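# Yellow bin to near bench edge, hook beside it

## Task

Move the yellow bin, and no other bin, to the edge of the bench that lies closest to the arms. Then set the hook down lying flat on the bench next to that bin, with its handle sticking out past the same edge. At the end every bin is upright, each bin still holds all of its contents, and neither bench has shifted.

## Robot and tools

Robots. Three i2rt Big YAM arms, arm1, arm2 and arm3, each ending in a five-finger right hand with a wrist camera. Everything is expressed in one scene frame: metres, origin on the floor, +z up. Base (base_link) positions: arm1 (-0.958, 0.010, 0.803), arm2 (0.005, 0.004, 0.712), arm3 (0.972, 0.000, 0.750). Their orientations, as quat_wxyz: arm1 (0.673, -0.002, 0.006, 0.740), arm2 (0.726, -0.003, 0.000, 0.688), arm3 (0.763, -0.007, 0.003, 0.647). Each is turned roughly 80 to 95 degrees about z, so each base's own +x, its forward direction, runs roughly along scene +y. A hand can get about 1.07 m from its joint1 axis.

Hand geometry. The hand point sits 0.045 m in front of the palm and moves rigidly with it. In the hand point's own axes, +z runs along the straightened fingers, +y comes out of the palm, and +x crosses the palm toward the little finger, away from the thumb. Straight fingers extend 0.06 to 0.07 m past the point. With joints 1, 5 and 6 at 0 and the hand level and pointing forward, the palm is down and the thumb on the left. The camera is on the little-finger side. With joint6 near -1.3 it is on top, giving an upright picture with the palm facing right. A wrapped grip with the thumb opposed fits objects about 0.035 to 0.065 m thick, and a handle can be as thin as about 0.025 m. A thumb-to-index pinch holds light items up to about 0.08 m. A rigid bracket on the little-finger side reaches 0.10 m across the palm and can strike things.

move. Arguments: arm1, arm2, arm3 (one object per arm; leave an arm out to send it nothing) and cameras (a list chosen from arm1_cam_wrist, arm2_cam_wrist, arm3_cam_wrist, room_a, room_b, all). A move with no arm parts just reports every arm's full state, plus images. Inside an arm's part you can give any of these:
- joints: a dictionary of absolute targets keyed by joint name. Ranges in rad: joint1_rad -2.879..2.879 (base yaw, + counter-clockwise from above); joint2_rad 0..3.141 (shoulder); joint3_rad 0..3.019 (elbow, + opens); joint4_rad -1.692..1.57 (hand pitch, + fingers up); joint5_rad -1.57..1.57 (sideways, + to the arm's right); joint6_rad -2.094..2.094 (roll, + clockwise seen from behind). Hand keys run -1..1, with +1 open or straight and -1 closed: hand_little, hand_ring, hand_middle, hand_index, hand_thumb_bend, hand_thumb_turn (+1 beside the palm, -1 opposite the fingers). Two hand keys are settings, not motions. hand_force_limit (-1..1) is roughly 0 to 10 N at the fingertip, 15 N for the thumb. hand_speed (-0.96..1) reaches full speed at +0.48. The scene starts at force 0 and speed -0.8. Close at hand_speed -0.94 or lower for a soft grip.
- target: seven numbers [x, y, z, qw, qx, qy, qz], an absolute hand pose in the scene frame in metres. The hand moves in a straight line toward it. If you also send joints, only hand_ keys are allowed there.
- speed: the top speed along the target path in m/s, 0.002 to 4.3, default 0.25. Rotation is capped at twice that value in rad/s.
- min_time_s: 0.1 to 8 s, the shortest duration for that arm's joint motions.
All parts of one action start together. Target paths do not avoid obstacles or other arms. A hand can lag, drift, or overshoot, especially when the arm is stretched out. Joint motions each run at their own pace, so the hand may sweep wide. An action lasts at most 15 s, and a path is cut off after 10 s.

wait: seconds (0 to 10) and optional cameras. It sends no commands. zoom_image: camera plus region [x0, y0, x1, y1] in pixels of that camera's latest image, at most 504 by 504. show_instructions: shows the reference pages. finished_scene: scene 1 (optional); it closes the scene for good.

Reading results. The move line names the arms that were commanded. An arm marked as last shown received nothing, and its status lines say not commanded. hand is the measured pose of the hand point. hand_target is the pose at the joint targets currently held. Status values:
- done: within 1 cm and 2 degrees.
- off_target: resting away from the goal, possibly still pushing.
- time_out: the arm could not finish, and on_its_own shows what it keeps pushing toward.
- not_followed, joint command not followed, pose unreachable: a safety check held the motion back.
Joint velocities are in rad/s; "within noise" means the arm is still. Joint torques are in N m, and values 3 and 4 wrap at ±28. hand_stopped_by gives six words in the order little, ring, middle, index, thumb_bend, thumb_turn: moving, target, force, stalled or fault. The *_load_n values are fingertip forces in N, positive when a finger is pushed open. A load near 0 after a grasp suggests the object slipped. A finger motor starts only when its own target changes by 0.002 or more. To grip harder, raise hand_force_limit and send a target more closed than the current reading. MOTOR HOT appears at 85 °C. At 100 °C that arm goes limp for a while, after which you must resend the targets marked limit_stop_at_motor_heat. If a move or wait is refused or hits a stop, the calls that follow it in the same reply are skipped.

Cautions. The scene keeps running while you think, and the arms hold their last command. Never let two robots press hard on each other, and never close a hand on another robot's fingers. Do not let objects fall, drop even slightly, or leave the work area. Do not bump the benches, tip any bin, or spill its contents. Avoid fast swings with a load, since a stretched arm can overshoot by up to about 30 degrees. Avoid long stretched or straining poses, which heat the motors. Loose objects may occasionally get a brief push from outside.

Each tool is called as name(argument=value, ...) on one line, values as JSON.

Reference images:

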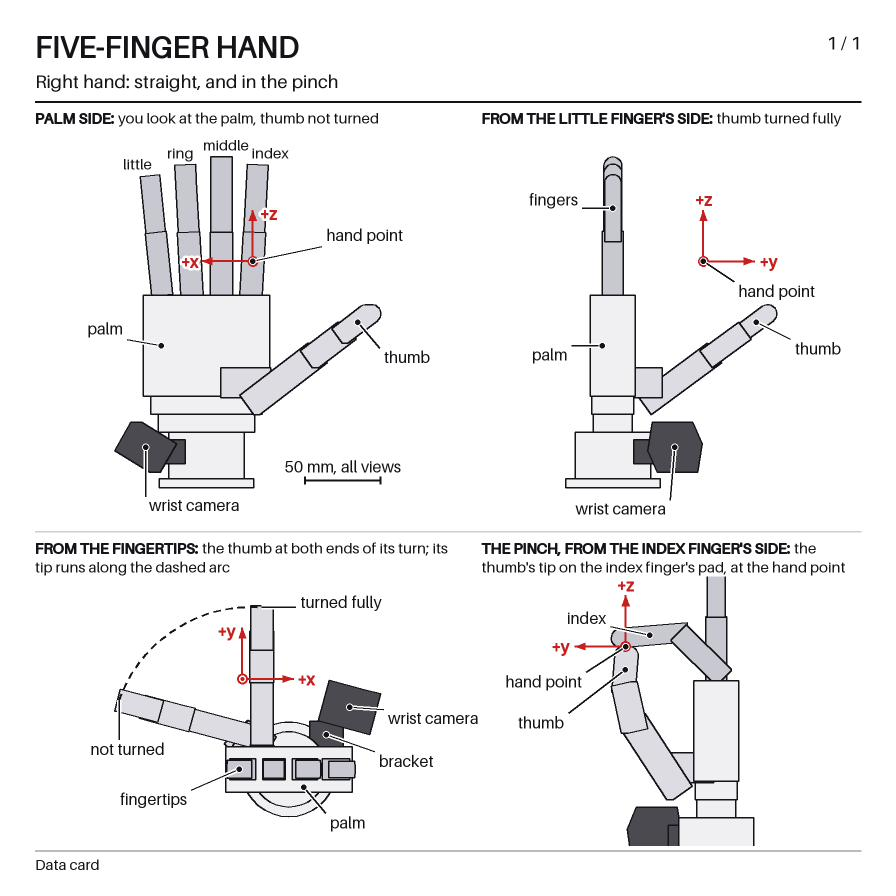

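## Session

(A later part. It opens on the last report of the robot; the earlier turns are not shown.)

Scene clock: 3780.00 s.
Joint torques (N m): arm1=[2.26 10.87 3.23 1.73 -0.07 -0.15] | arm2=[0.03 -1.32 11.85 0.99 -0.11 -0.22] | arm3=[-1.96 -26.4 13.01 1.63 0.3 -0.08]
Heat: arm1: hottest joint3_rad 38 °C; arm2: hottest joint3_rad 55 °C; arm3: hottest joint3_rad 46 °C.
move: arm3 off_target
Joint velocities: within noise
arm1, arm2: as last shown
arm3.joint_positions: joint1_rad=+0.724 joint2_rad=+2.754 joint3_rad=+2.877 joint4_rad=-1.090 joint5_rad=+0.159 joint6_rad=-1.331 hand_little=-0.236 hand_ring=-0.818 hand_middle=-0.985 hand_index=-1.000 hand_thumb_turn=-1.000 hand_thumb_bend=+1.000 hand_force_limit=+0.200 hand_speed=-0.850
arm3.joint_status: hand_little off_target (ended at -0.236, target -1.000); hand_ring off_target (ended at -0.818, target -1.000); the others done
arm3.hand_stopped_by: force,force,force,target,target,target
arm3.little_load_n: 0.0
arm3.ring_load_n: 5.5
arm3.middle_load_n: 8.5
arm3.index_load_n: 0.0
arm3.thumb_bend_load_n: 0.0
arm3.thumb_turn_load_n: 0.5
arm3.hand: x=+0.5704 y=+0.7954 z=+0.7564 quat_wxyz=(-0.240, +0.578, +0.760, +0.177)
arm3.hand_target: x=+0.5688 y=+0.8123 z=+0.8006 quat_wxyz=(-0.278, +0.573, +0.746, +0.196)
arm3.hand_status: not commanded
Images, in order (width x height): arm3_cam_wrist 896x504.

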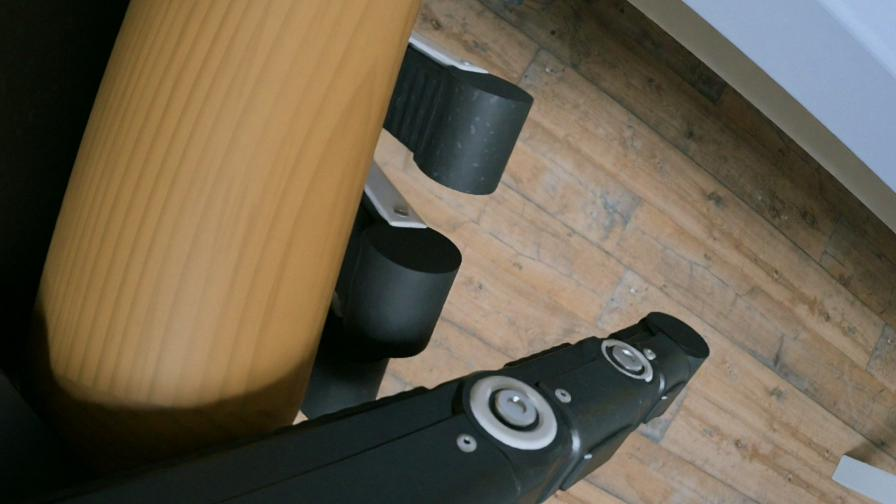

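move(arm3={"joints": {"hand_little": -0.99, "hand_ring": -0.99, "hand_speed": -0.85, "hand_force_limit": 0.2}})

move(arm3={"joints": {"hand_thumb_bend": -1, "hand_speed": -0.75, "hand_force_limit": 0.1}}, cameras=["arm3_cam_wrist"])

Scene clock: 3785.90 s.
Joint torques (N m): arm1=[2.2 10.93 3.22 1.69 -0.07 -0.15] | arm2=[-0.32 -1.08 11.88 1.03 -0.18 -0.21] | arm3=[-1.79 -26.81 13.04 1.63 0.33 -0.07]
Heat: arm1: hottest joint3_rad 38 °C; arm2: hottest joint3_rad 55 °C; arm3: hottest joint3_rad 46 °C.
move: arm3 off_target
Joint velocities: within noise
arm1: as last shown
arm2.joint_positions: joint1_rad=-0.115 joint2_rad=+0.769 joint3_rad=+0.965 joint4_rad=-0.504 joint5_rad=-0.151 joint6_rad=-1.594 hand_little=+1.000 hand_ring=+1.000 hand_middle=+1.000 hand_index=+1.000 hand_thumb_turn=+1.000 hand_thumb_bend=+1.000 hand_force_limit=+0.000 hand_speed=-0.800
arm2.joint_status: not commanded
arm2.hand_stopped_by: target,target,target,target,target,target
arm2.little_load_n: 0.0
arm2.ring_load_n: 0.0
arm2.middle_load_n: 0.0
arm2.index_load_n: 0.0
arm2.thumb_bend_load_n: 0.0
arm2.thumb_turn_load_n: 0.0
arm2.hand: x=+0.1055 y=+0.4188 z=+1.1162 quat_wxyz=(-0.419, +0.580, +0.562, +0.416)
arm2.hand_target: x=+0.1000 y=+0.4187 z=+1.1495 quat_wxyz=(-0.431, +0.561, +0.561, +0.431)
arm2.hand_status: not commanded
arm3.joint_positions: joint1_rad=+0.724 joint2_rad=+2.761 joint3_rad=+2.877 joint4_rad=-1.090 joint5_rad=+0.159 joint6_rad=-1.331 hand_little=-0.691 hand_ring=-0.830 hand_middle=-0.985 hand_index=-1.000 hand_thumb_turn=-1.000 hand_thumb_bend=+1.000 hand_force_limit=+0.200 hand_speed=-0.850
arm3.joint_status: hand_little off_target (ended at -0.691, target -0.990); hand_ring off_target (ended at -0.830, target -0.990); the others done
arm3.hand_stopped_by: force,force,force,target,target,target
arm3.little_load_n: 5.5
arm3.ring_load_n: 0.0
arm3.middle_load_n: 4.0
arm3.index_load_n: 0.0
arm3.thumb_bend_load_n: 0.0
arm3.thumb_turn_load_n: 0.5
arm3.hand: x=+0.5708 y=+0.7946 z=+0.7502 quat_wxyz=(-0.237, +0.578, +0.761, +0.176)
arm3.hand_target: x=+0.5687 y=+0.8123 z=+0.8006 quat_wxyz=(-0.278, +0.573, +0.746, +0.196)
arm3.hand_status: not commanded
pictures: none

Scene clock: 3791.77 s.
Joint torques (N m): arm1=[2.32 10.87 3.23 1.7 -0.07 -0.14] | arm2=[0.5 -1.55 11.92 0.79 -0.07 -0.22] | arm3=[-1.9 -26.46 13 1.63 0.33 -0.11]
Heat: arm1: hottest joint3_rad 37 °C; arm2: hottest joint3_rad 56 °C; arm3: hottest joint3_rad 46 °C.
move: arm3 off_target
Joint velocities: within noise
arm1, arm2: as last shown
arm3.joint_positions: joint1_rad=+0.724 joint2_rad=+2.761 joint3_rad=+2.877 joint4_rad=-1.090 joint5_rad=+0.158 joint6_rad=-1.331 hand_little=-0.691 hand_ring=-0.830 hand_middle=-0.985 hand_index=-1.000 hand_thumb_turn=-1.000 hand_thumb_bend=+0.495 hand_force_limit=+0.100 hand_speed=-0.750
arm3.joint_status: hand_thumb_bend off_target (ended at +0.495, target -1.000); the others done
arm3.hand_stopped_by: force,force,force,target,force,target
arm3.little_load_n: 5.5
arm3.ring_load_n: 0.0
arm3.middle_load_n: 4.0
arm3.index_load_n: 0.0
arm3.thumb_bend_load_n: 8.5
arm3.thumb_turn_load_n: 3.0
arm3.hand: x=+0.5708 y=+0.7946 z=+0.7501 quat_wxyz=(-0.237, +0.578, +0.761, +0.176)
arm3.hand_target: x=+0.5687 y=+0.8123 z=+0.8006 quat_wxyz=(-0.278, +0.573, +0.746, +0.195)
arm3.hand_status: not commanded
Images, in order (width x height): arm3_cam_wrist 896x504.

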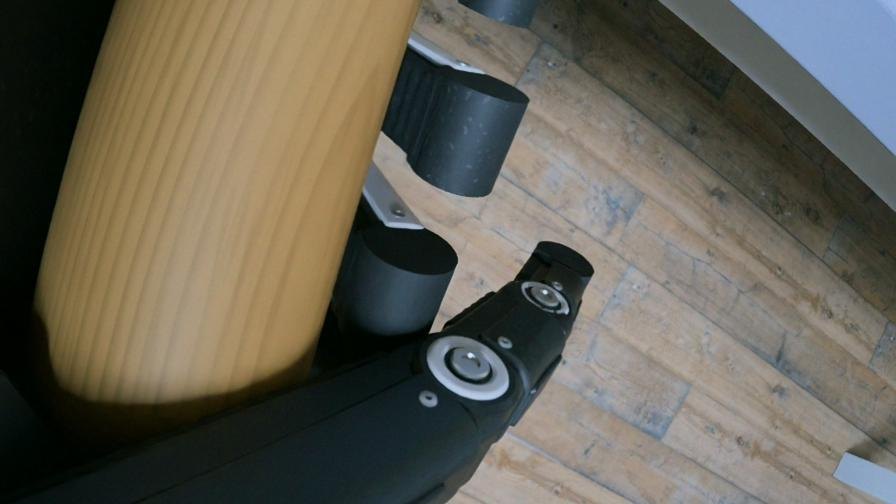

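move(arm3={"joints": {"hand_ring": -0.97, "hand_middle": -0.99, "hand_speed": -0.85, "hand_force_limit": 0.2}})

move(arm3={"target": [0.60, 0.76, 0.86, -0.2222, 0.5969, 0.7504, 0.1768], "speed": 0.1}, cameras=["arm3_cam_wrist", "room_a"])

zoom_image(camera="room_a", region=[300, 260, 480, 420])

Scene clock: 3800.23 s.
Joint torques (N m): arm1=[2.37 10.75 3.22 1.77 -0.07 -0.15] | arm2=[0.03 -1.49 11.82 0.76 -0.18 -0.29] | arm3=[-2.26 -26.93 13 1.55 0.35 -0.11]
Heat: arm1: hottest joint3_rad 37 °C; arm2: hottest joint3_rad 56 °C; arm3: hottest joint3_rad 46 °C.
move: arm3 off_target
Joint velocities: within noise
arm1, arm2: as last shown
arm2.ring_load_n: -0.5
arm3.joint_positions: joint1_rad=+0.724 joint2_rad=+2.761 joint3_rad=+2.877 joint4_rad=-1.090 joint5_rad=+0.158 joint6_rad=-1.331 hand_little=-0.691 hand_ring=-0.881 hand_middle=-0.988 hand_index=-1.000 hand_thumb_turn=-1.000 hand_thumb_bend=+0.495 hand_force_limit=+0.200 hand_speed=-0.850
arm3.joint_status: hand_ring off_target (ended at -0.881, target -0.970); the others done
arm3.hand_stopped_by: force,force,target,target,force,target
arm3.little_load_n: 4.5
arm3.ring_load_n: 6.0
arm3.middle_load_n: 5.0
arm3.index_load_n: 0.0
arm3.thumb_bend_load_n: 8.5
arm3.thumb_turn_load_n: 3.0
arm3.hand: x=+0.5708 y=+0.7945 z=+0.7498 quat_wxyz=(-0.237, +0.578, +0.761, +0.176)
arm3.hand_target: x=+0.5687 y=+0.8122 z=+0.8005 quat_wxyz=(-0.278, +0.573, +0.746, +0.195)
arm3.hand_status: not commanded
pictures: none

Scene clock: 3801.93 s.
Joint torques (N m): arm1=[2.37 10.93 3.23 1.73 -0.06 -0.15] | arm2=[0.32 -1.9 11.88 0.99 -0.14 -0.18] | arm3=[-2.02 -29.33 11.21 1.32 0.74 0.05]
Heat: arm1: hottest joint3_rad 37 °C; arm2: hottest joint3_rad 56 °C; arm3: hottest joint3_rad 46 °C.
move: arm3 off_target
Joint velocities: within noise
arm1.joint_positions: joint1_rad=+0.291 joint2_rad=+0.649 joint3_rad=+2.193 joint4_rad=-1.294 joint5_rad=+0.025 joint6_rad=-1.554 hand_little=+1.000 hand_ring=+1.000 hand_middle=+1.000 hand_index=+1.000 hand_thumb_turn=+1.000 hand_thumb_bend=+1.000 hand_force_limit=-0.200 hand_speed=-0.500
arm1.joint_status: not commanded
arm1.hand_stopped_by: target,target,target,target,target,target
arm1.little_load_n: 0.0
arm1.ring_load_n: 0.0
arm1.middle_load_n: 0.0
arm1.index_load_n: 0.0
arm1.thumb_bend_load_n: 0.0
arm1.thumb_turn_load_n: 0.0
arm1.hand: x=-0.9078 y=+0.0781 z=+1.6327 quat_wxyz=(-0.654, +0.360, +0.501, +0.439)
arm1.hand_target: x=-0.9068 y=+0.0765 z=+1.6337 quat_wxyz=(-0.653, +0.355, +0.505, +0.440)
arm1.hand_status: not commanded
arm2: as last shown
arm2.ring_load_n: 0.0
arm3.joint_positions: joint1_rad=+0.724 joint2_rad=+2.538 joint3_rad=+2.558 joint4_rad=-1.146 joint5_rad=+0.167 joint6_rad=-1.300 hand_little=-0.691 hand_ring=-0.881 hand_middle=-0.988 hand_index=-1.000 hand_thumb_turn=-1.000 hand_thumb_bend=+0.495 hand_force_limit=+0.200 hand_speed=-0.850
arm3.joint_status: not commanded
arm3.hand_stopped_by: force,force,target,target,force,target
arm3.little_load_n: 4.0
arm3.ring_load_n: 5.5
arm3.middle_load_n: 4.5
arm3.index_load_n: 0.0
arm3.thumb_bend_load_n: 8.0
arm3.thumb_turn_load_n: 3.0
arm3.hand: x=+0.6041 y=+0.7419 z=+0.7824 quat_wxyz=(-0.169, +0.597, +0.770, +0.151)
arm3.hand_target: x=+0.6019 y=+0.7569 z=+0.8592 quat_wxyz=(-0.222, +0.597, +0.750, +0.176)
arm3.hand_status: off_target (0.080 m and 7.1 deg from the pose sent, 0.119 m and 2.9 deg at the start)
Images, in order (width x height): arm3_cam_wrist 896x504, room_a 896x504.

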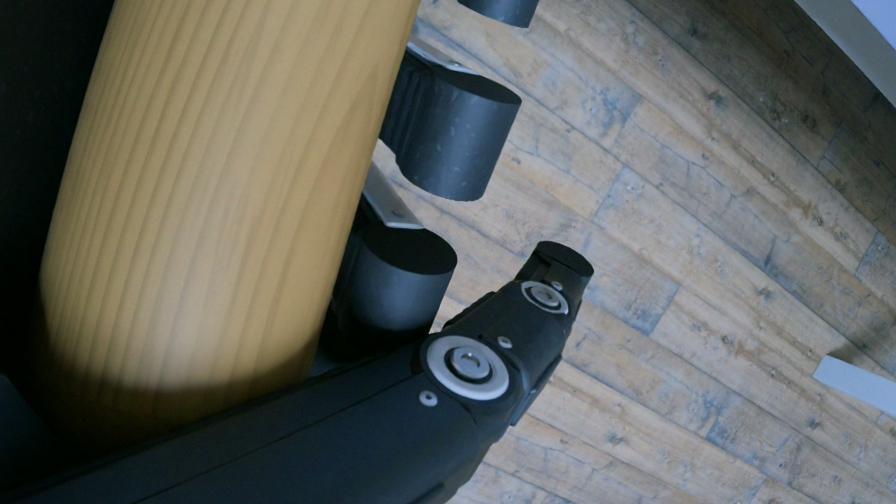

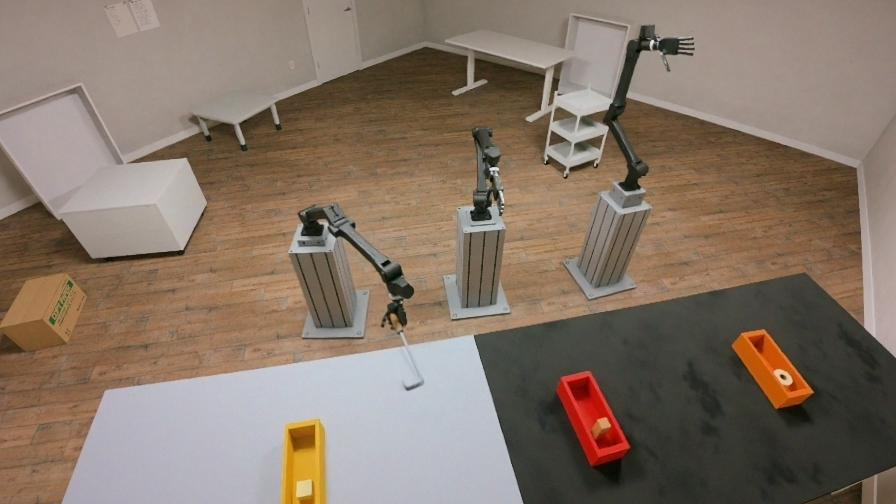

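Scaled by 2.800 from the camera's image (finer frame: 1280x720).

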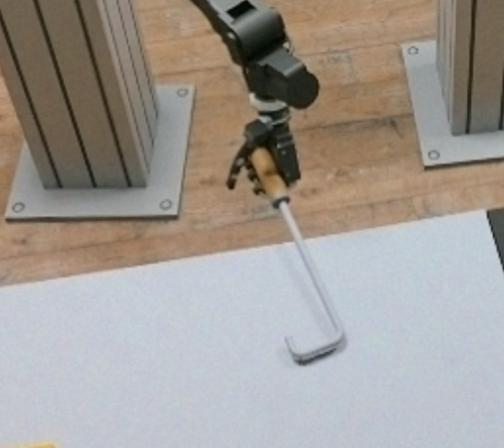

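move(arm3={"target": [0.66, 0.62, 0.98, -0.2222, 0.5969, 0.7504, 0.1768], "speed": 0.15}, cameras=["arm3_cam_wrist", "room_a"])

zoom_image(camera="room_a", region=[260, 220, 480, 420])

Scene clock: 3887.30 s.
Joint torques (N m): arm1=[2.14 10.75 3.23 1.78 -0.08 -0.14] | arm2=[0.5 -1.49 11.95 0.92 -0.12 -0.24] | arm3=[-0.44 -21.48 11.38 1.43 0.8 0.07]
Heat: arm1: hottest joint3_rad 37 °C; arm2: hottest joint3_rad 56 °C; arm3: hottest joint2_rad 53 °C.
move: arm3 off_target
Joint velocities: within noise
arm1, arm2: as last shown
arm3.joint_positions: joint1_rad=+0.745 joint2_rad=+1.940 joint3_rad=+1.893 joint4_rad=-1.064 joint5_rad=+0.186 joint6_rad=-1.268 hand_little=-0.691 hand_ring=-0.881 hand_middle=-0.988 hand_index=-1.000 hand_thumb_turn=-1.000 hand_thumb_bend=+0.495 hand_force_limit=+0.200 hand_speed=-0.850
arm3.joint_status: not commanded
arm3.hand_stopped_by: force,force,target,target,force,target
arm3.little_load_n: 3.0
arm3.ring_load_n: 5.5
arm3.middle_load_n: 5.0
arm3.index_load_n: 0.0
arm3.thumb_bend_load_n: 8.0
arm3.thumb_turn_load_n: 2.5
arm3.hand: x=+0.6712 y=+0.6131 z=+0.9302 quat_wxyz=(-0.177, +0.602, +0.763, +0.157)
arm3.hand_target: x=+0.6614 y=+0.6181 z=+0.9797 quat_wxyz=(-0.222, +0.597, +0.750, +0.176)
arm3.hand_status: off_target (0.052 m and 5.8 deg from the pose sent, 0.239 m and 7.1 deg at the start)
Images, in order (width x height): arm3_cam_wrist 896x504, room_a 896x504.

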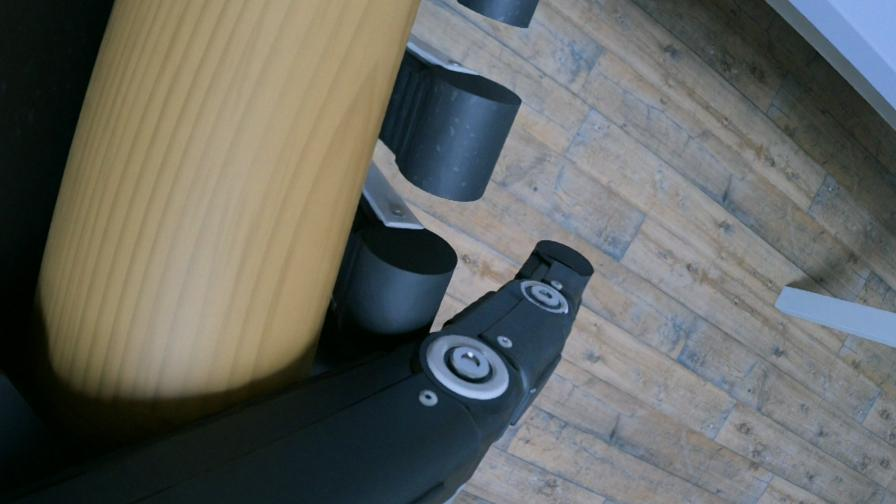

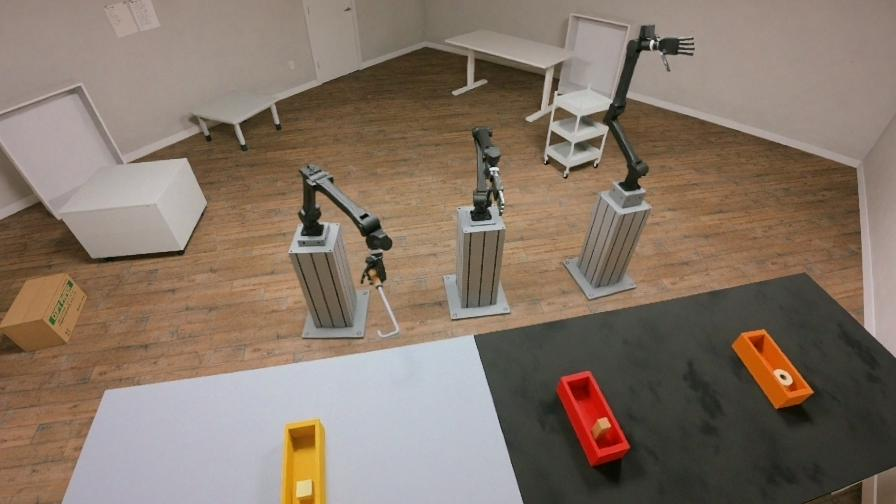

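Scaled by 2.291 from the camera's image (finer frame: 1280x720).

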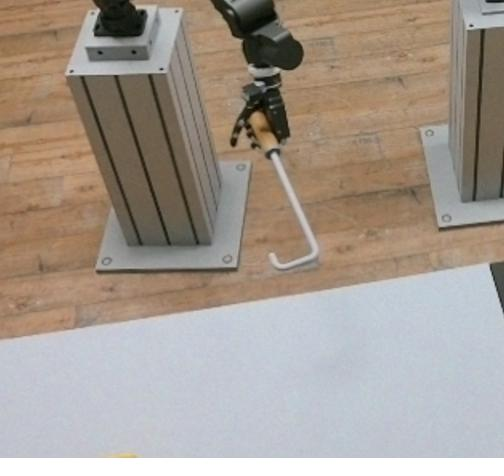

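move(cameras=["all"])

Scene clock: 3928.03 s.
Joint torques (N m): arm1=[2.32 10.81 3.19 1.73 -0.08 -0.12] | arm2=[0.85 -1.2 11.84 0.94 -0.13 -0.19] | arm3=[-0.67 -21.89 11.4 1.42 0.74 0.05]
Heat: arm1: hottest joint3_rad 36 °C; arm2: hottest joint3_rad 57 °C; arm3: hottest joint2_rad 46 °C.
Joint velocities: within noise
arm1.joint_positions: joint1_rad=+0.291 joint2_rad=+0.649 joint3_rad=+2.193 joint4_rad=-1.294 joint5_rad=+0.025 joint6_rad=-1.554 hand_little=+1.000 hand_ring=+1.000 hand_middle=+1.000 hand_index=+1.000 hand_thumb_turn=+1.000 hand_thumb_bend=+1.000 hand_force_limit=-0.200 hand_speed=-0.500
arm1.joint_status: not commanded
arm1.hand_stopped_by: target,target,target,target,target,target
arm1.little_load_n: 0.0
arm1.ring_load_n: 0.0
arm1.middle_load_n: 0.0
arm1.index_load_n: 0.0
arm1.thumb_bend_load_n: 0.0
arm1.thumb_turn_load_n: 0.0
arm1.hand: x=-0.9078 y=+0.0781 z=+1.6327 quat_wxyz=(-0.654, +0.360, +0.501, +0.439) (m; scene frame)
arm1.hand_target: x=-0.9068 y=+0.0765 z=+1.6337 quat_wxyz=(-0.653, +0.355, +0.505, +0.440) (m; scene frame)
arm1.hand_status: not commanded
arm2.joint_positions: joint1_rad=-0.115 joint2_rad=+0.769 joint3_rad=+0.965 joint4_rad=-0.504 joint5_rad=-0.151 joint6_rad=-1.594 hand_little=+1.000 hand_ring=+1.000 hand_middle=+1.000 hand_index=+1.000 hand_thumb_turn=+1.000 hand_thumb_bend=+1.000 hand_force_limit=+0.000 hand_speed=-0.800
arm2.joint_status: not commanded
arm2.hand_stopped_by: target,target,target,target,target,target
arm2.little_load_n: 0.0
arm2.ring_load_n: 0.0
arm2.middle_load_n: 0.0
arm2.index_load_n: 0.0
arm2.thumb_bend_load_n: 0.0
arm2.thumb_turn_load_n: 0.0
arm2.hand: x=+0.1055 y=+0.4188 z=+1.1162 quat_wxyz=(-0.419, +0.580, +0.562, +0.416) (m; scene frame)
arm2.hand_target: x=+0.1000 y=+0.4187 z=+1.1495 quat_wxyz=(-0.431, +0.561, +0.561, +0.431) (m; scene frame)
arm2.hand_status: not commanded
arm3.joint_positions: joint1_rad=+0.745 joint2_rad=+1.940 joint3_rad=+1.893 joint4_rad=-1.064 joint5_rad=+0.186 joint6_rad=-1.267 hand_little=-0.691 hand_ring=-0.881 hand_middle=-0.988 hand_index=-1.000 hand_thumb_turn=-1.000 hand_thumb_bend=+0.495 hand_force_limit=+0.200 hand_speed=-0.850
arm3.joint_status: not commanded
arm3.hand_stopped_by: force,force,target,target,force,target
arm3.little_load_n: 3.0
arm3.ring_load_n: 5.5
arm3.middle_load_n: 5.0
arm3.index_load_n: 0.0
arm3.thumb_bend_load_n: 7.5
arm3.thumb_turn_load_n: 2.5
arm3.hand: x=+0.6712 y=+0.6130 z=+0.9302 quat_wxyz=(-0.177, +0.602, +0.762, +0.157) (m; scene frame)
arm3.hand_target: x=+0.6614 y=+0.6181 z=+0.9797 quat_wxyz=(-0.222, +0.597, +0.750, +0.176) (m; scene frame)
arm3.hand_status: off_target (0.052 m and 5.8 deg from the pose sent, 0.239 m and 7.1 deg at the start)
pictures: arm1_cam_wrist, arm2_cam_wrist, arm3_cam_wrist, room_a, room_b
Images, in order (width x height): arm1_cam_wrist 896x504, arm2_cam_wrist 896x504, arm3_cam_wrist 896x504, room_a 896x504, room_b 896x504.

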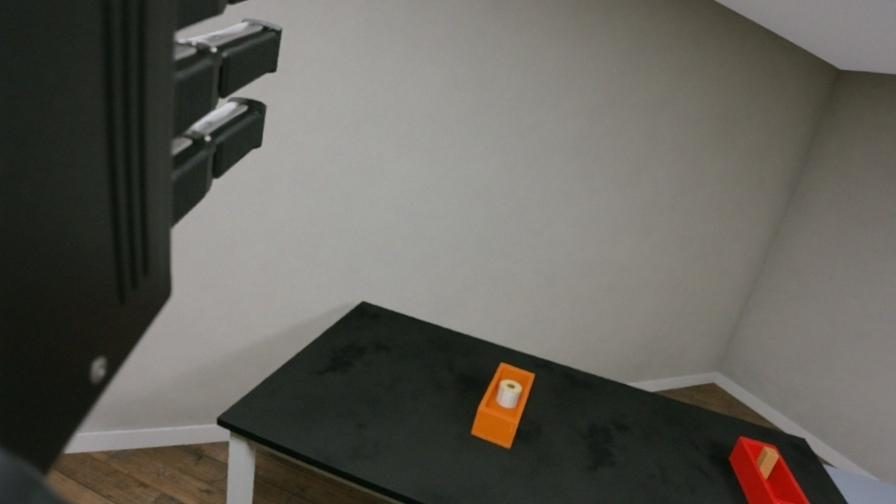

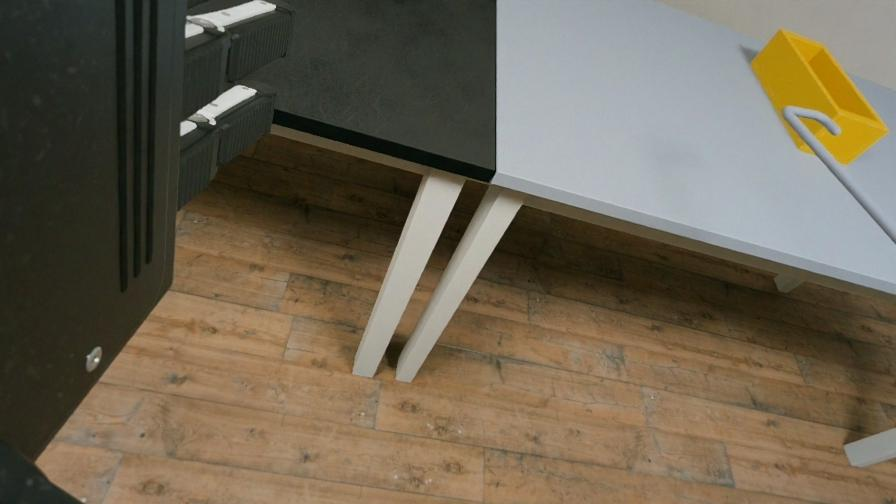

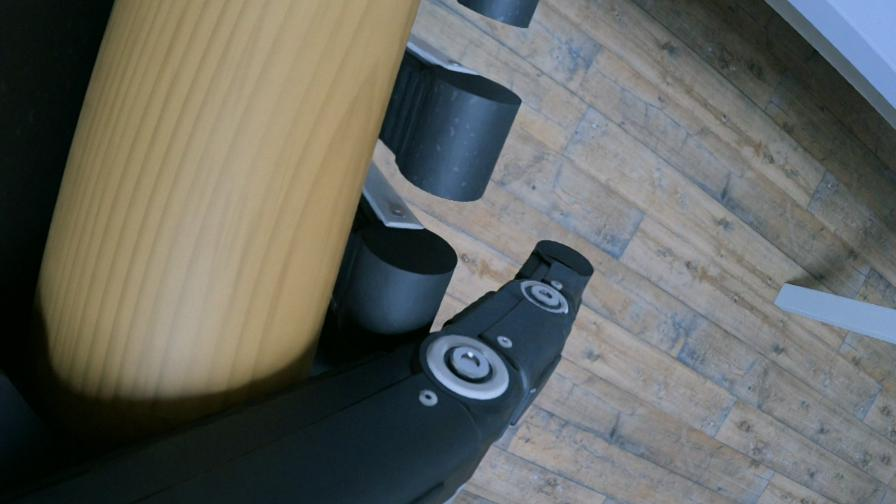

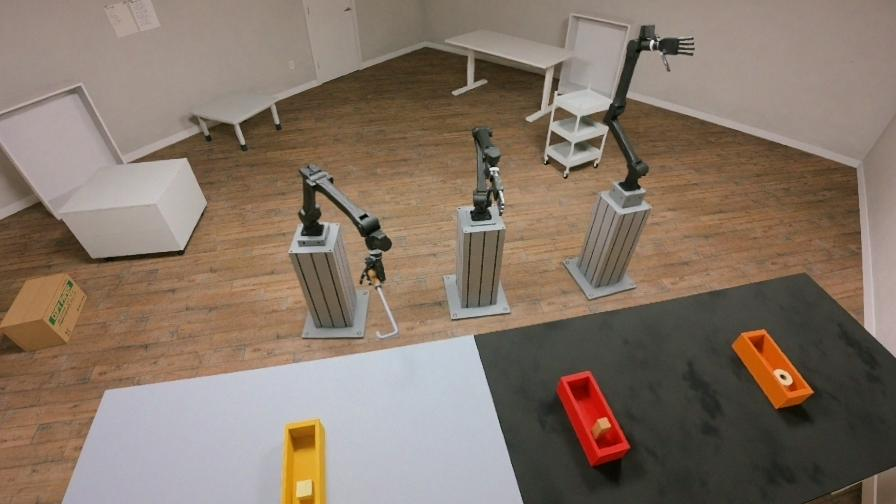

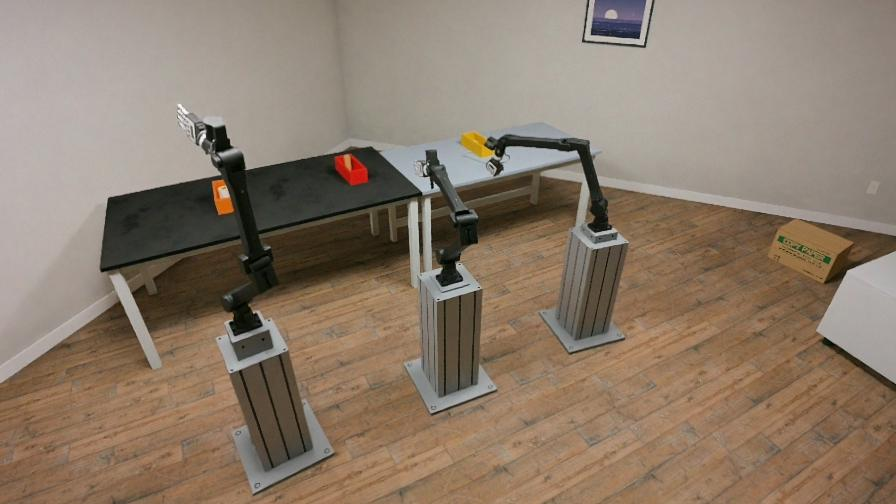

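move(arm3={"target": [0.80, 0.60, 1.03, 0.6328, -0.6328, -0.3155, 0.3155], "speed": 0.12}, cameras=["all"])

Scene clock: 3961.17 s.
Joint torques (N m): arm1=[2.2 10.99 3.21 1.7 -0.07 -0.15] | arm2=[0.67 -1.14 11.82 0.9 -0.09 -0.17] | arm3=[-2.49 -14.62 10.56 3.26 -0.13 -0.42]
Heat: arm1: hottest joint3_rad 36 °C; arm2: hottest joint3_rad 57 °C; arm3: hottest joint3_rad 45 °C.
move: arm3 off_target
Joint velocities: within noise
arm1, arm2: as last shown
arm3.joint_positions: joint1_rad=+0.169 joint2_rad=+1.578 joint3_rad=+1.075 joint4_rad=+0.409 joint5_rad=-0.927 joint6_rad=+0.050 hand_little=-0.691 hand_ring=-0.882 hand_middle=-0.987 hand_index=-1.000 hand_thumb_turn=-1.000 hand_thumb_bend=+0.495 hand_force_limit=+0.200 hand_speed=-0.850
arm3.joint_status: not commanded
arm3.hand_stopped_by: force,force,target,target,force,target
arm3.little_load_n: 0.0
arm3.ring_load_n: 1.5
arm3.middle_load_n: 15.0
arm3.index_load_n: 0.0
arm3.thumb_bend_load_n: 6.5
arm3.thumb_turn_load_n: 6.0
arm3.hand: x=+0.7936 y=+0.5879 z=+0.9911 quat_wxyz=(-0.587, +0.673, +0.284, -0.347)
arm3.hand_target: x=+0.8000 y=+0.5981 z=+1.0303 quat_wxyz=(-0.632, +0.634, +0.315, -0.315)
arm3.hand_status: off_target (0.041 m and 8.7 deg from the pose sent, 0.164 m and 93.6 deg at the start)
pictures: arm1_cam_wrist, arm2_cam_wrist, arm3_cam_wrist, room_a, room_b
Images, in order (width x height): arm1_cam_wrist 896x504, arm2_cam_wrist 896x504, arm3_cam_wrist 896x504, room_a 896x504, room_b 896x504.

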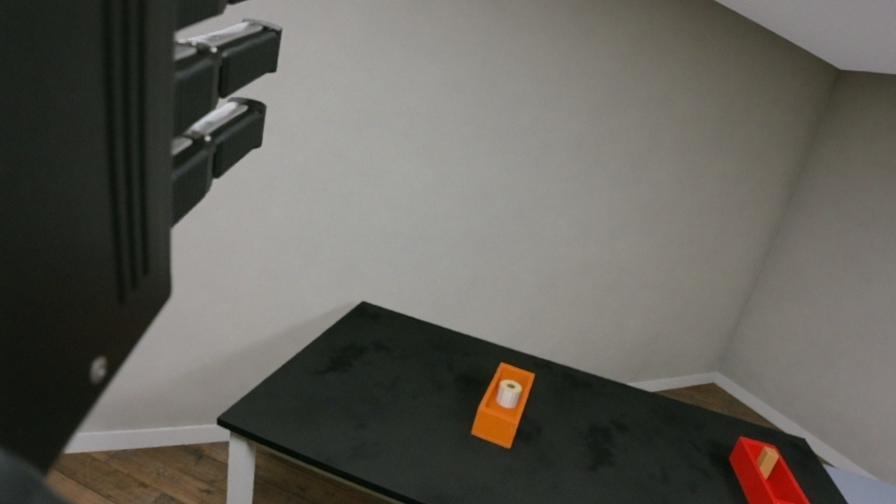

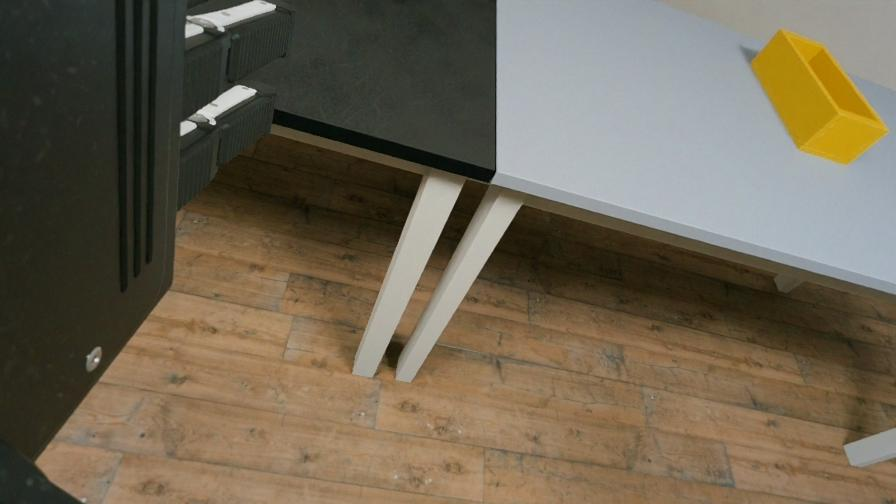

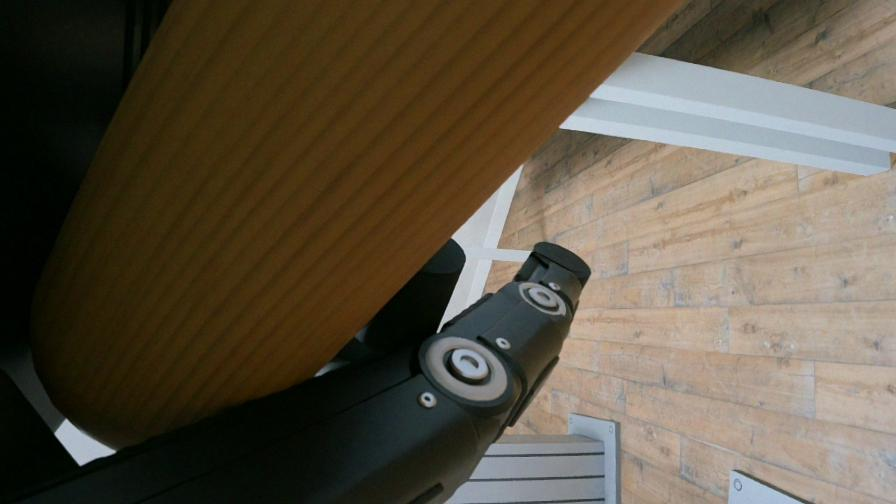

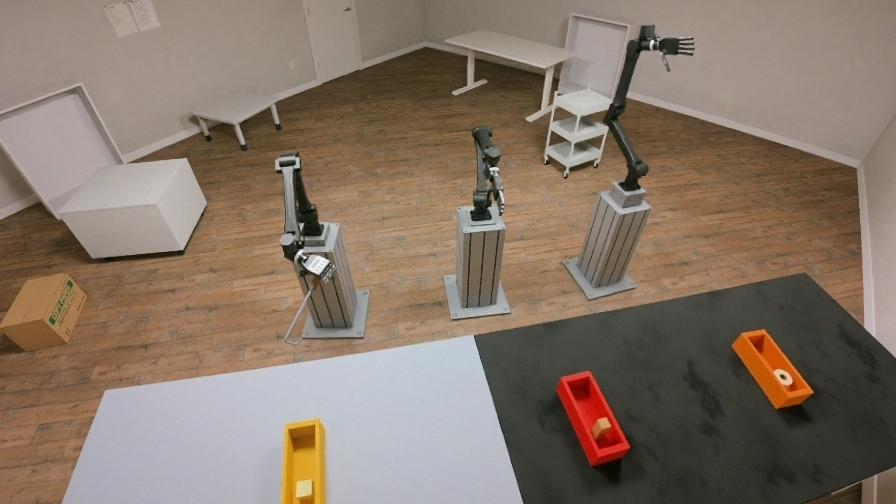

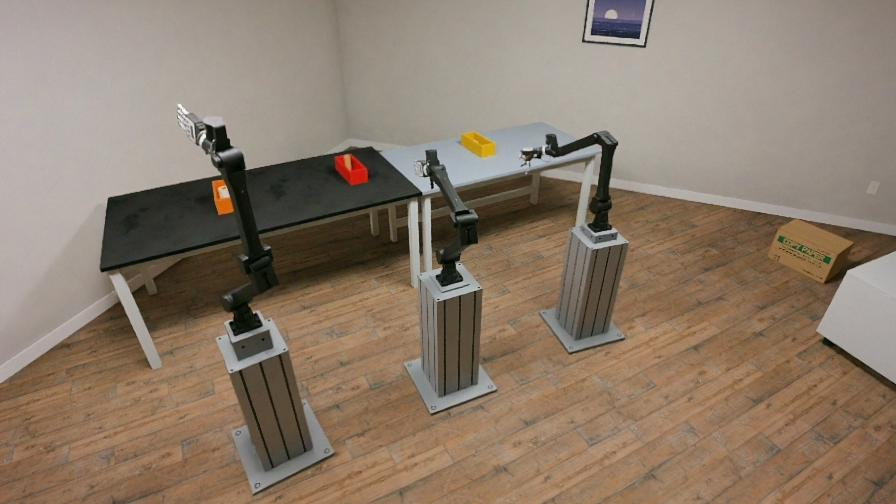

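zoom_image(camera="room_a", region=[230, 220, 430, 380])

zoom_image(camera="arm3_cam_wrist", region=[0, 0, 500, 500])

Scaled by 2.520 from the camera's image (finer frame: 1280x720).

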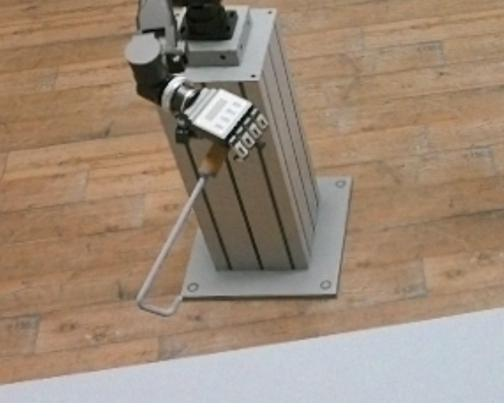

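Scaled by 1.008 from the camera's image (finer frame: 1280x720).

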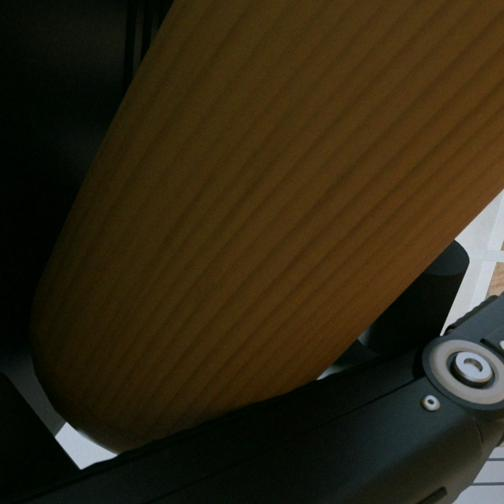

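move(arm2={"target": [0.36, 0.45, 1.22, 0.2877, -0.6457, -0.2876, -0.6457], "speed": 0.2}, cameras=["arm2_cam_wrist", "room_a"])

Scene clock: 4181.43 s.
Joint torques (N m): arm1=[2.26 10.93 3.23 1.63 -0.07 -0.16] | arm2=[-1.49 -5.19 12.11 1.92 0.13 0.05] | arm3=[-2.14 -14.68 10.56 3.23 -0.16 -0.39]
Heat: arm1: hottest joint3_rad 35 °C; arm2: hottest joint3_rad 58 °C; arm3: hottest joint3_rad 43 °C.
move: arm2 off_target
Joint velocities: within noise
arm1, arm3: as last shown
arm2.joint_positions: joint1_rad=-0.427 joint2_rad=+1.146 joint3_rad=+1.188 joint4_rad=-0.112 joint5_rad=+0.239 joint6_rad=-1.576 hand_little=+1.000 hand_ring=+1.000 hand_middle=+1.000 hand_index=+1.000 hand_thumb_turn=+1.000 hand_thumb_bend=+1.000 hand_force_limit=+0.000 hand_speed=-0.800
arm2.joint_status: not commanded
arm2.hand_stopped_by: target,target,target,target,target,target
arm2.little_load_n: 0.0
arm2.ring_load_n: 0.0
arm2.middle_load_n: 0.0
arm2.index_load_n: 0.0
arm2.thumb_bend_load_n: 0.0
arm2.thumb_turn_load_n: 0.0
arm2.hand: x=+0.3527 y=+0.4489 z=+1.1833 quat_wxyz=(-0.272, +0.661, +0.311, +0.626)
arm2.hand_target: x=+0.3585 y=+0.4481 z=+1.2193 quat_wxyz=(-0.288, +0.646, +0.288, +0.646)
arm2.hand_status: off_target (0.037 m and 4.3 deg from the pose sent, 0.277 m and 44.6 deg at the start)
arm3.middle_load_n: 14.5
arm3.thumb_bend_load_n: 6.0
Images, in order (width x height): arm2_cam_wrist 896x504, room_a 896x504.

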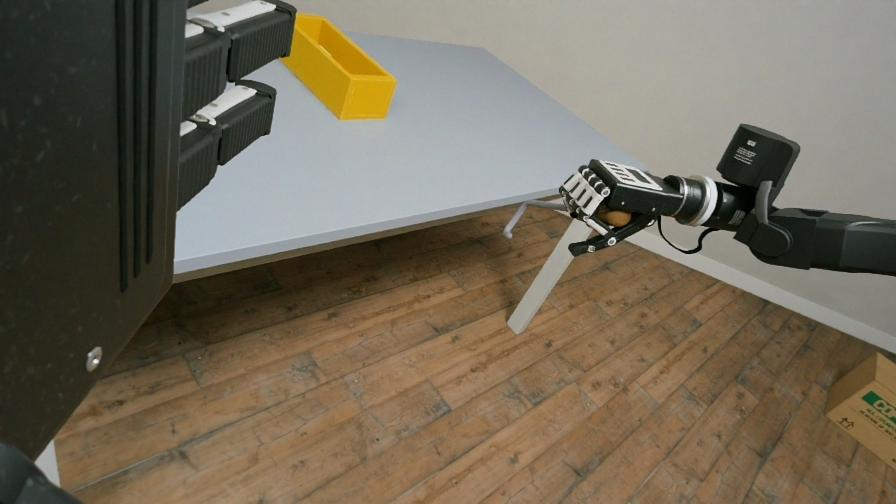

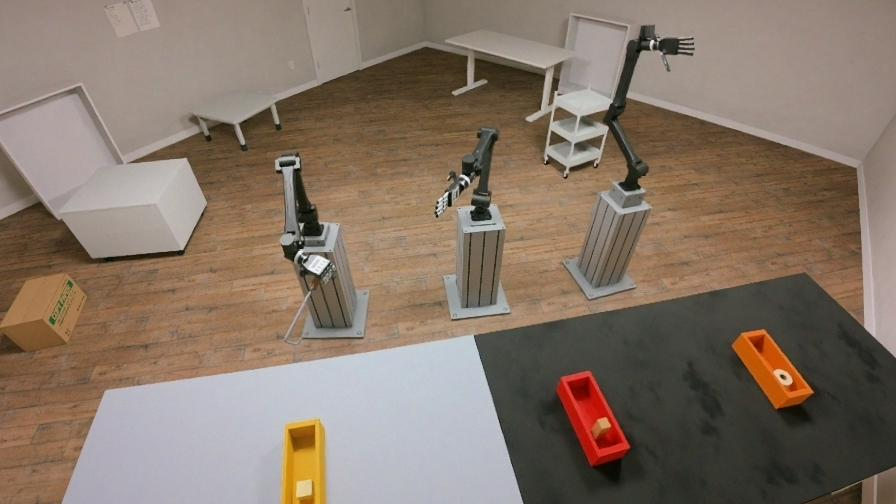

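zoom_image(camera="arm2_cam_wrist", region=[470, 140, 700, 280])

Scaled by 2.191 from the camera's image (finer frame: 1280x720).

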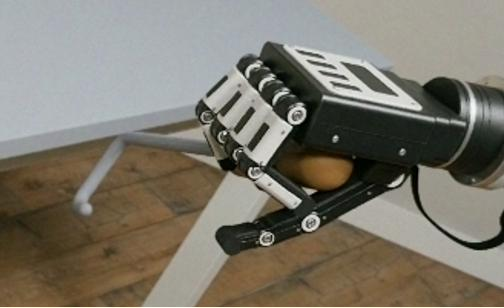

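move(arm3={"target": [0.70, 0.60, 1.08, -0.2222, 0.5969, 0.7504, 0.1768], "speed": 0.12}, cameras=["arm2_cam_wrist", "arm3_cam_wrist", "room_a"])

Scene clock: 4337.07 s.
Joint torques (N m): arm1=[2.26 10.7 3.25 1.7 -0.07 -0.14] | arm2=[-1.32 -4.6 12.03 1.89 0.1 0.11] | arm3=[-0.91 -19.19 15.75 0.95 0.72 -0.11]
Heat: arm1: hottest joint3_rad 34 °C; arm2: hottest joint3_rad 54 °C; arm3: hottest joint3_rad 45 °C.
move: arm3 off_target
Joint velocities: within noise
arm1, arm2: as last shown
arm1.ring_load_n: -0.5
arm3.joint_positions: joint1_rad=+0.717 joint2_rad=+1.835 joint3_rad=+1.963 joint4_rad=-1.269 joint5_rad=+0.168 joint6_rad=-1.281 hand_little=-0.691 hand_ring=-0.881 hand_middle=-0.987 hand_index=-1.000 hand_thumb_turn=-1.000 hand_thumb_bend=+0.495 hand_force_limit=+0.200 hand_speed=-0.850
arm3.joint_status: not commanded
arm3.hand_stopped_by: force,force,target,target,force,target
arm3.little_load_n: 4.0
arm3.ring_load_n: 3.0
arm3.middle_load_n: 5.5
arm3.index_load_n: 0.0
arm3.thumb_bend_load_n: 5.0
arm3.thumb_turn_load_n: 0.0
arm3.hand: x=+0.7094 y=+0.5832 z=+1.0138 quat_wxyz=(-0.163, +0.607, +0.763, +0.148)
arm3.hand_target: x=+0.7029 y=+0.5946 z=+1.0796 quat_wxyz=(-0.222, +0.597, +0.750, +0.177)
arm3.hand_status: off_target (0.069 m and 7.8 deg from the pose sent, 0.130 m and 93.6 deg at the start)
Images, in order (width x height): arm2_cam_wrist 896x504, arm3_cam_wrist 896x504, room_a 896x504.

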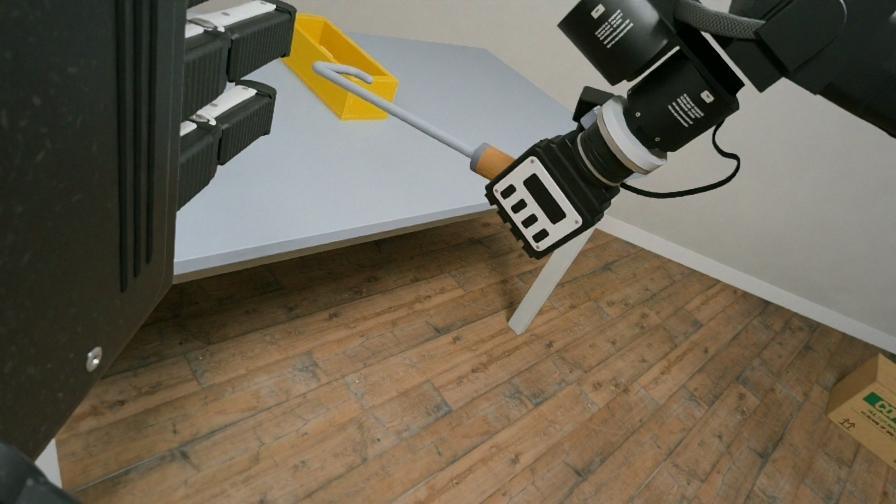

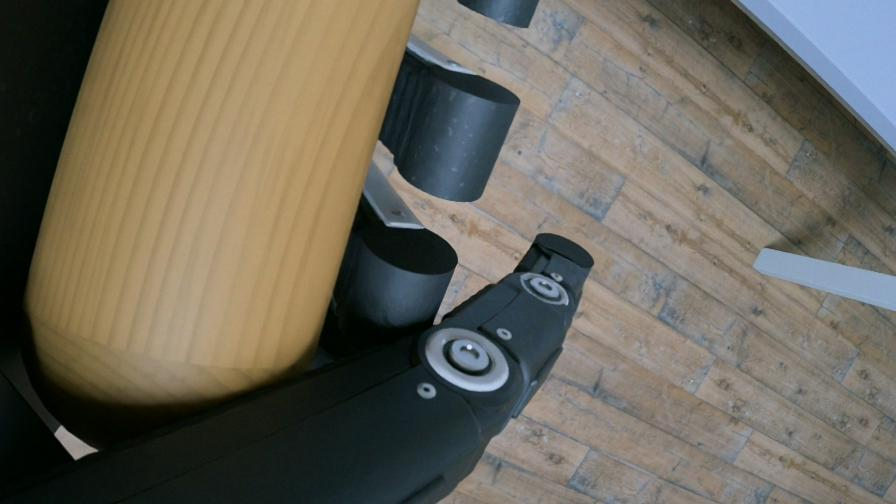

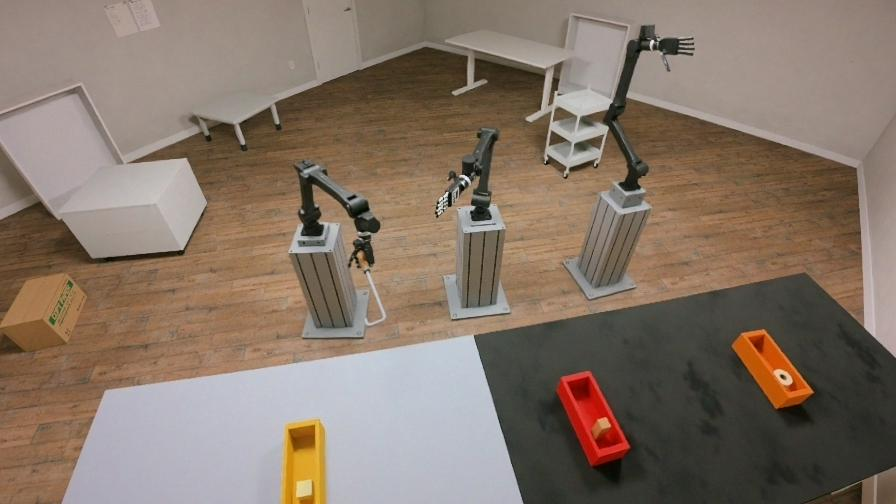

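zoom_image(camera="arm2_cam_wrist", region=[280, 30, 560, 210])

Scaled by 1.800 from the camera's image (finer frame: 1280x720).

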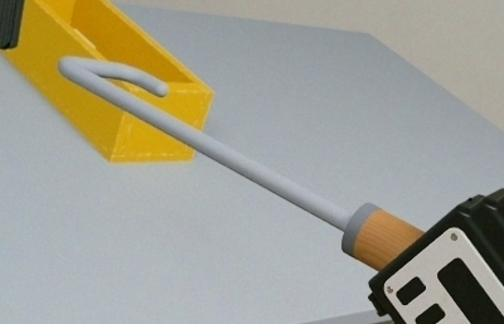

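move(arm3={"joints": {"hand_little": -0.9, "hand_ring": -0.98, "hand_middle": -1.0, "hand_force_limit": 0.6, "hand_speed": -0.92}}, cameras=["arm3_cam_wrist"])

Scene clock: 4405.43 s.
Joint torques (N m): arm1=[2.32 10.99 3.23 1.72 -0.06 -0.15] | arm2=[-0.5 -5.77 11.96 1.88 0.11 0.09] | arm3=[-1.03 -19.25 15.58 1.1 0.71 -0.1]
Heat: arm1: hottest joint3_rad 34 °C; arm2: hottest joint3_rad 54 °C; arm3: hottest joint3_rad 60 °C.
move: arm3 off_target
Joint velocities: within noise
arm1, arm2: as last shown
arm1.ring_load_n: 0.0
arm3.joint_positions: joint1_rad=+0.717 joint2_rad=+1.835 joint3_rad=+1.964 joint4_rad=-1.269 joint5_rad=+0.169 joint6_rad=-1.282 hand_little=-0.726 hand_ring=-0.908 hand_middle=-0.997 hand_index=-1.000 hand_thumb_turn=-1.000 hand_thumb_bend=+0.495 hand_force_limit=+0.600 hand_speed=-0.920
arm3.joint_status: hand_little off_target (ended at -0.726, target -0.900); hand_ring off_target (ended at -0.908, target -0.980); the others done
arm3.hand_stopped_by: force,force,target,target,force,target
arm3.little_load_n: 8.0
arm3.ring_load_n: 8.5
arm3.middle_load_n: 7.5
arm3.index_load_n: 0.0
arm3.thumb_bend_load_n: 5.0
arm3.thumb_turn_load_n: 0.0
arm3.hand: x=+0.7095 y=+0.5833 z=+1.0140 quat_wxyz=(-0.163, +0.607, +0.764, +0.148)
arm3.hand_target: x=+0.7029 y=+0.5946 z=+1.0796 quat_wxyz=(-0.223, +0.597, +0.750, +0.177)
arm3.hand_status: not commanded
Images, in order (width x height): arm3_cam_wrist 896x504.

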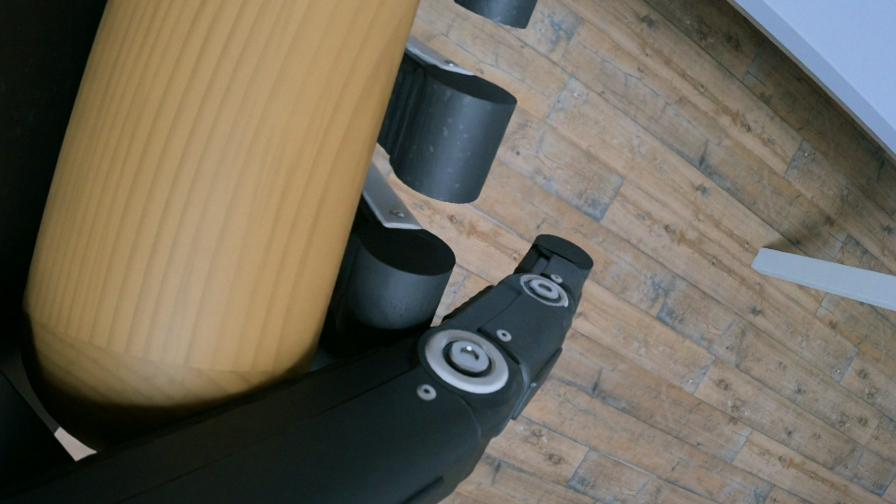

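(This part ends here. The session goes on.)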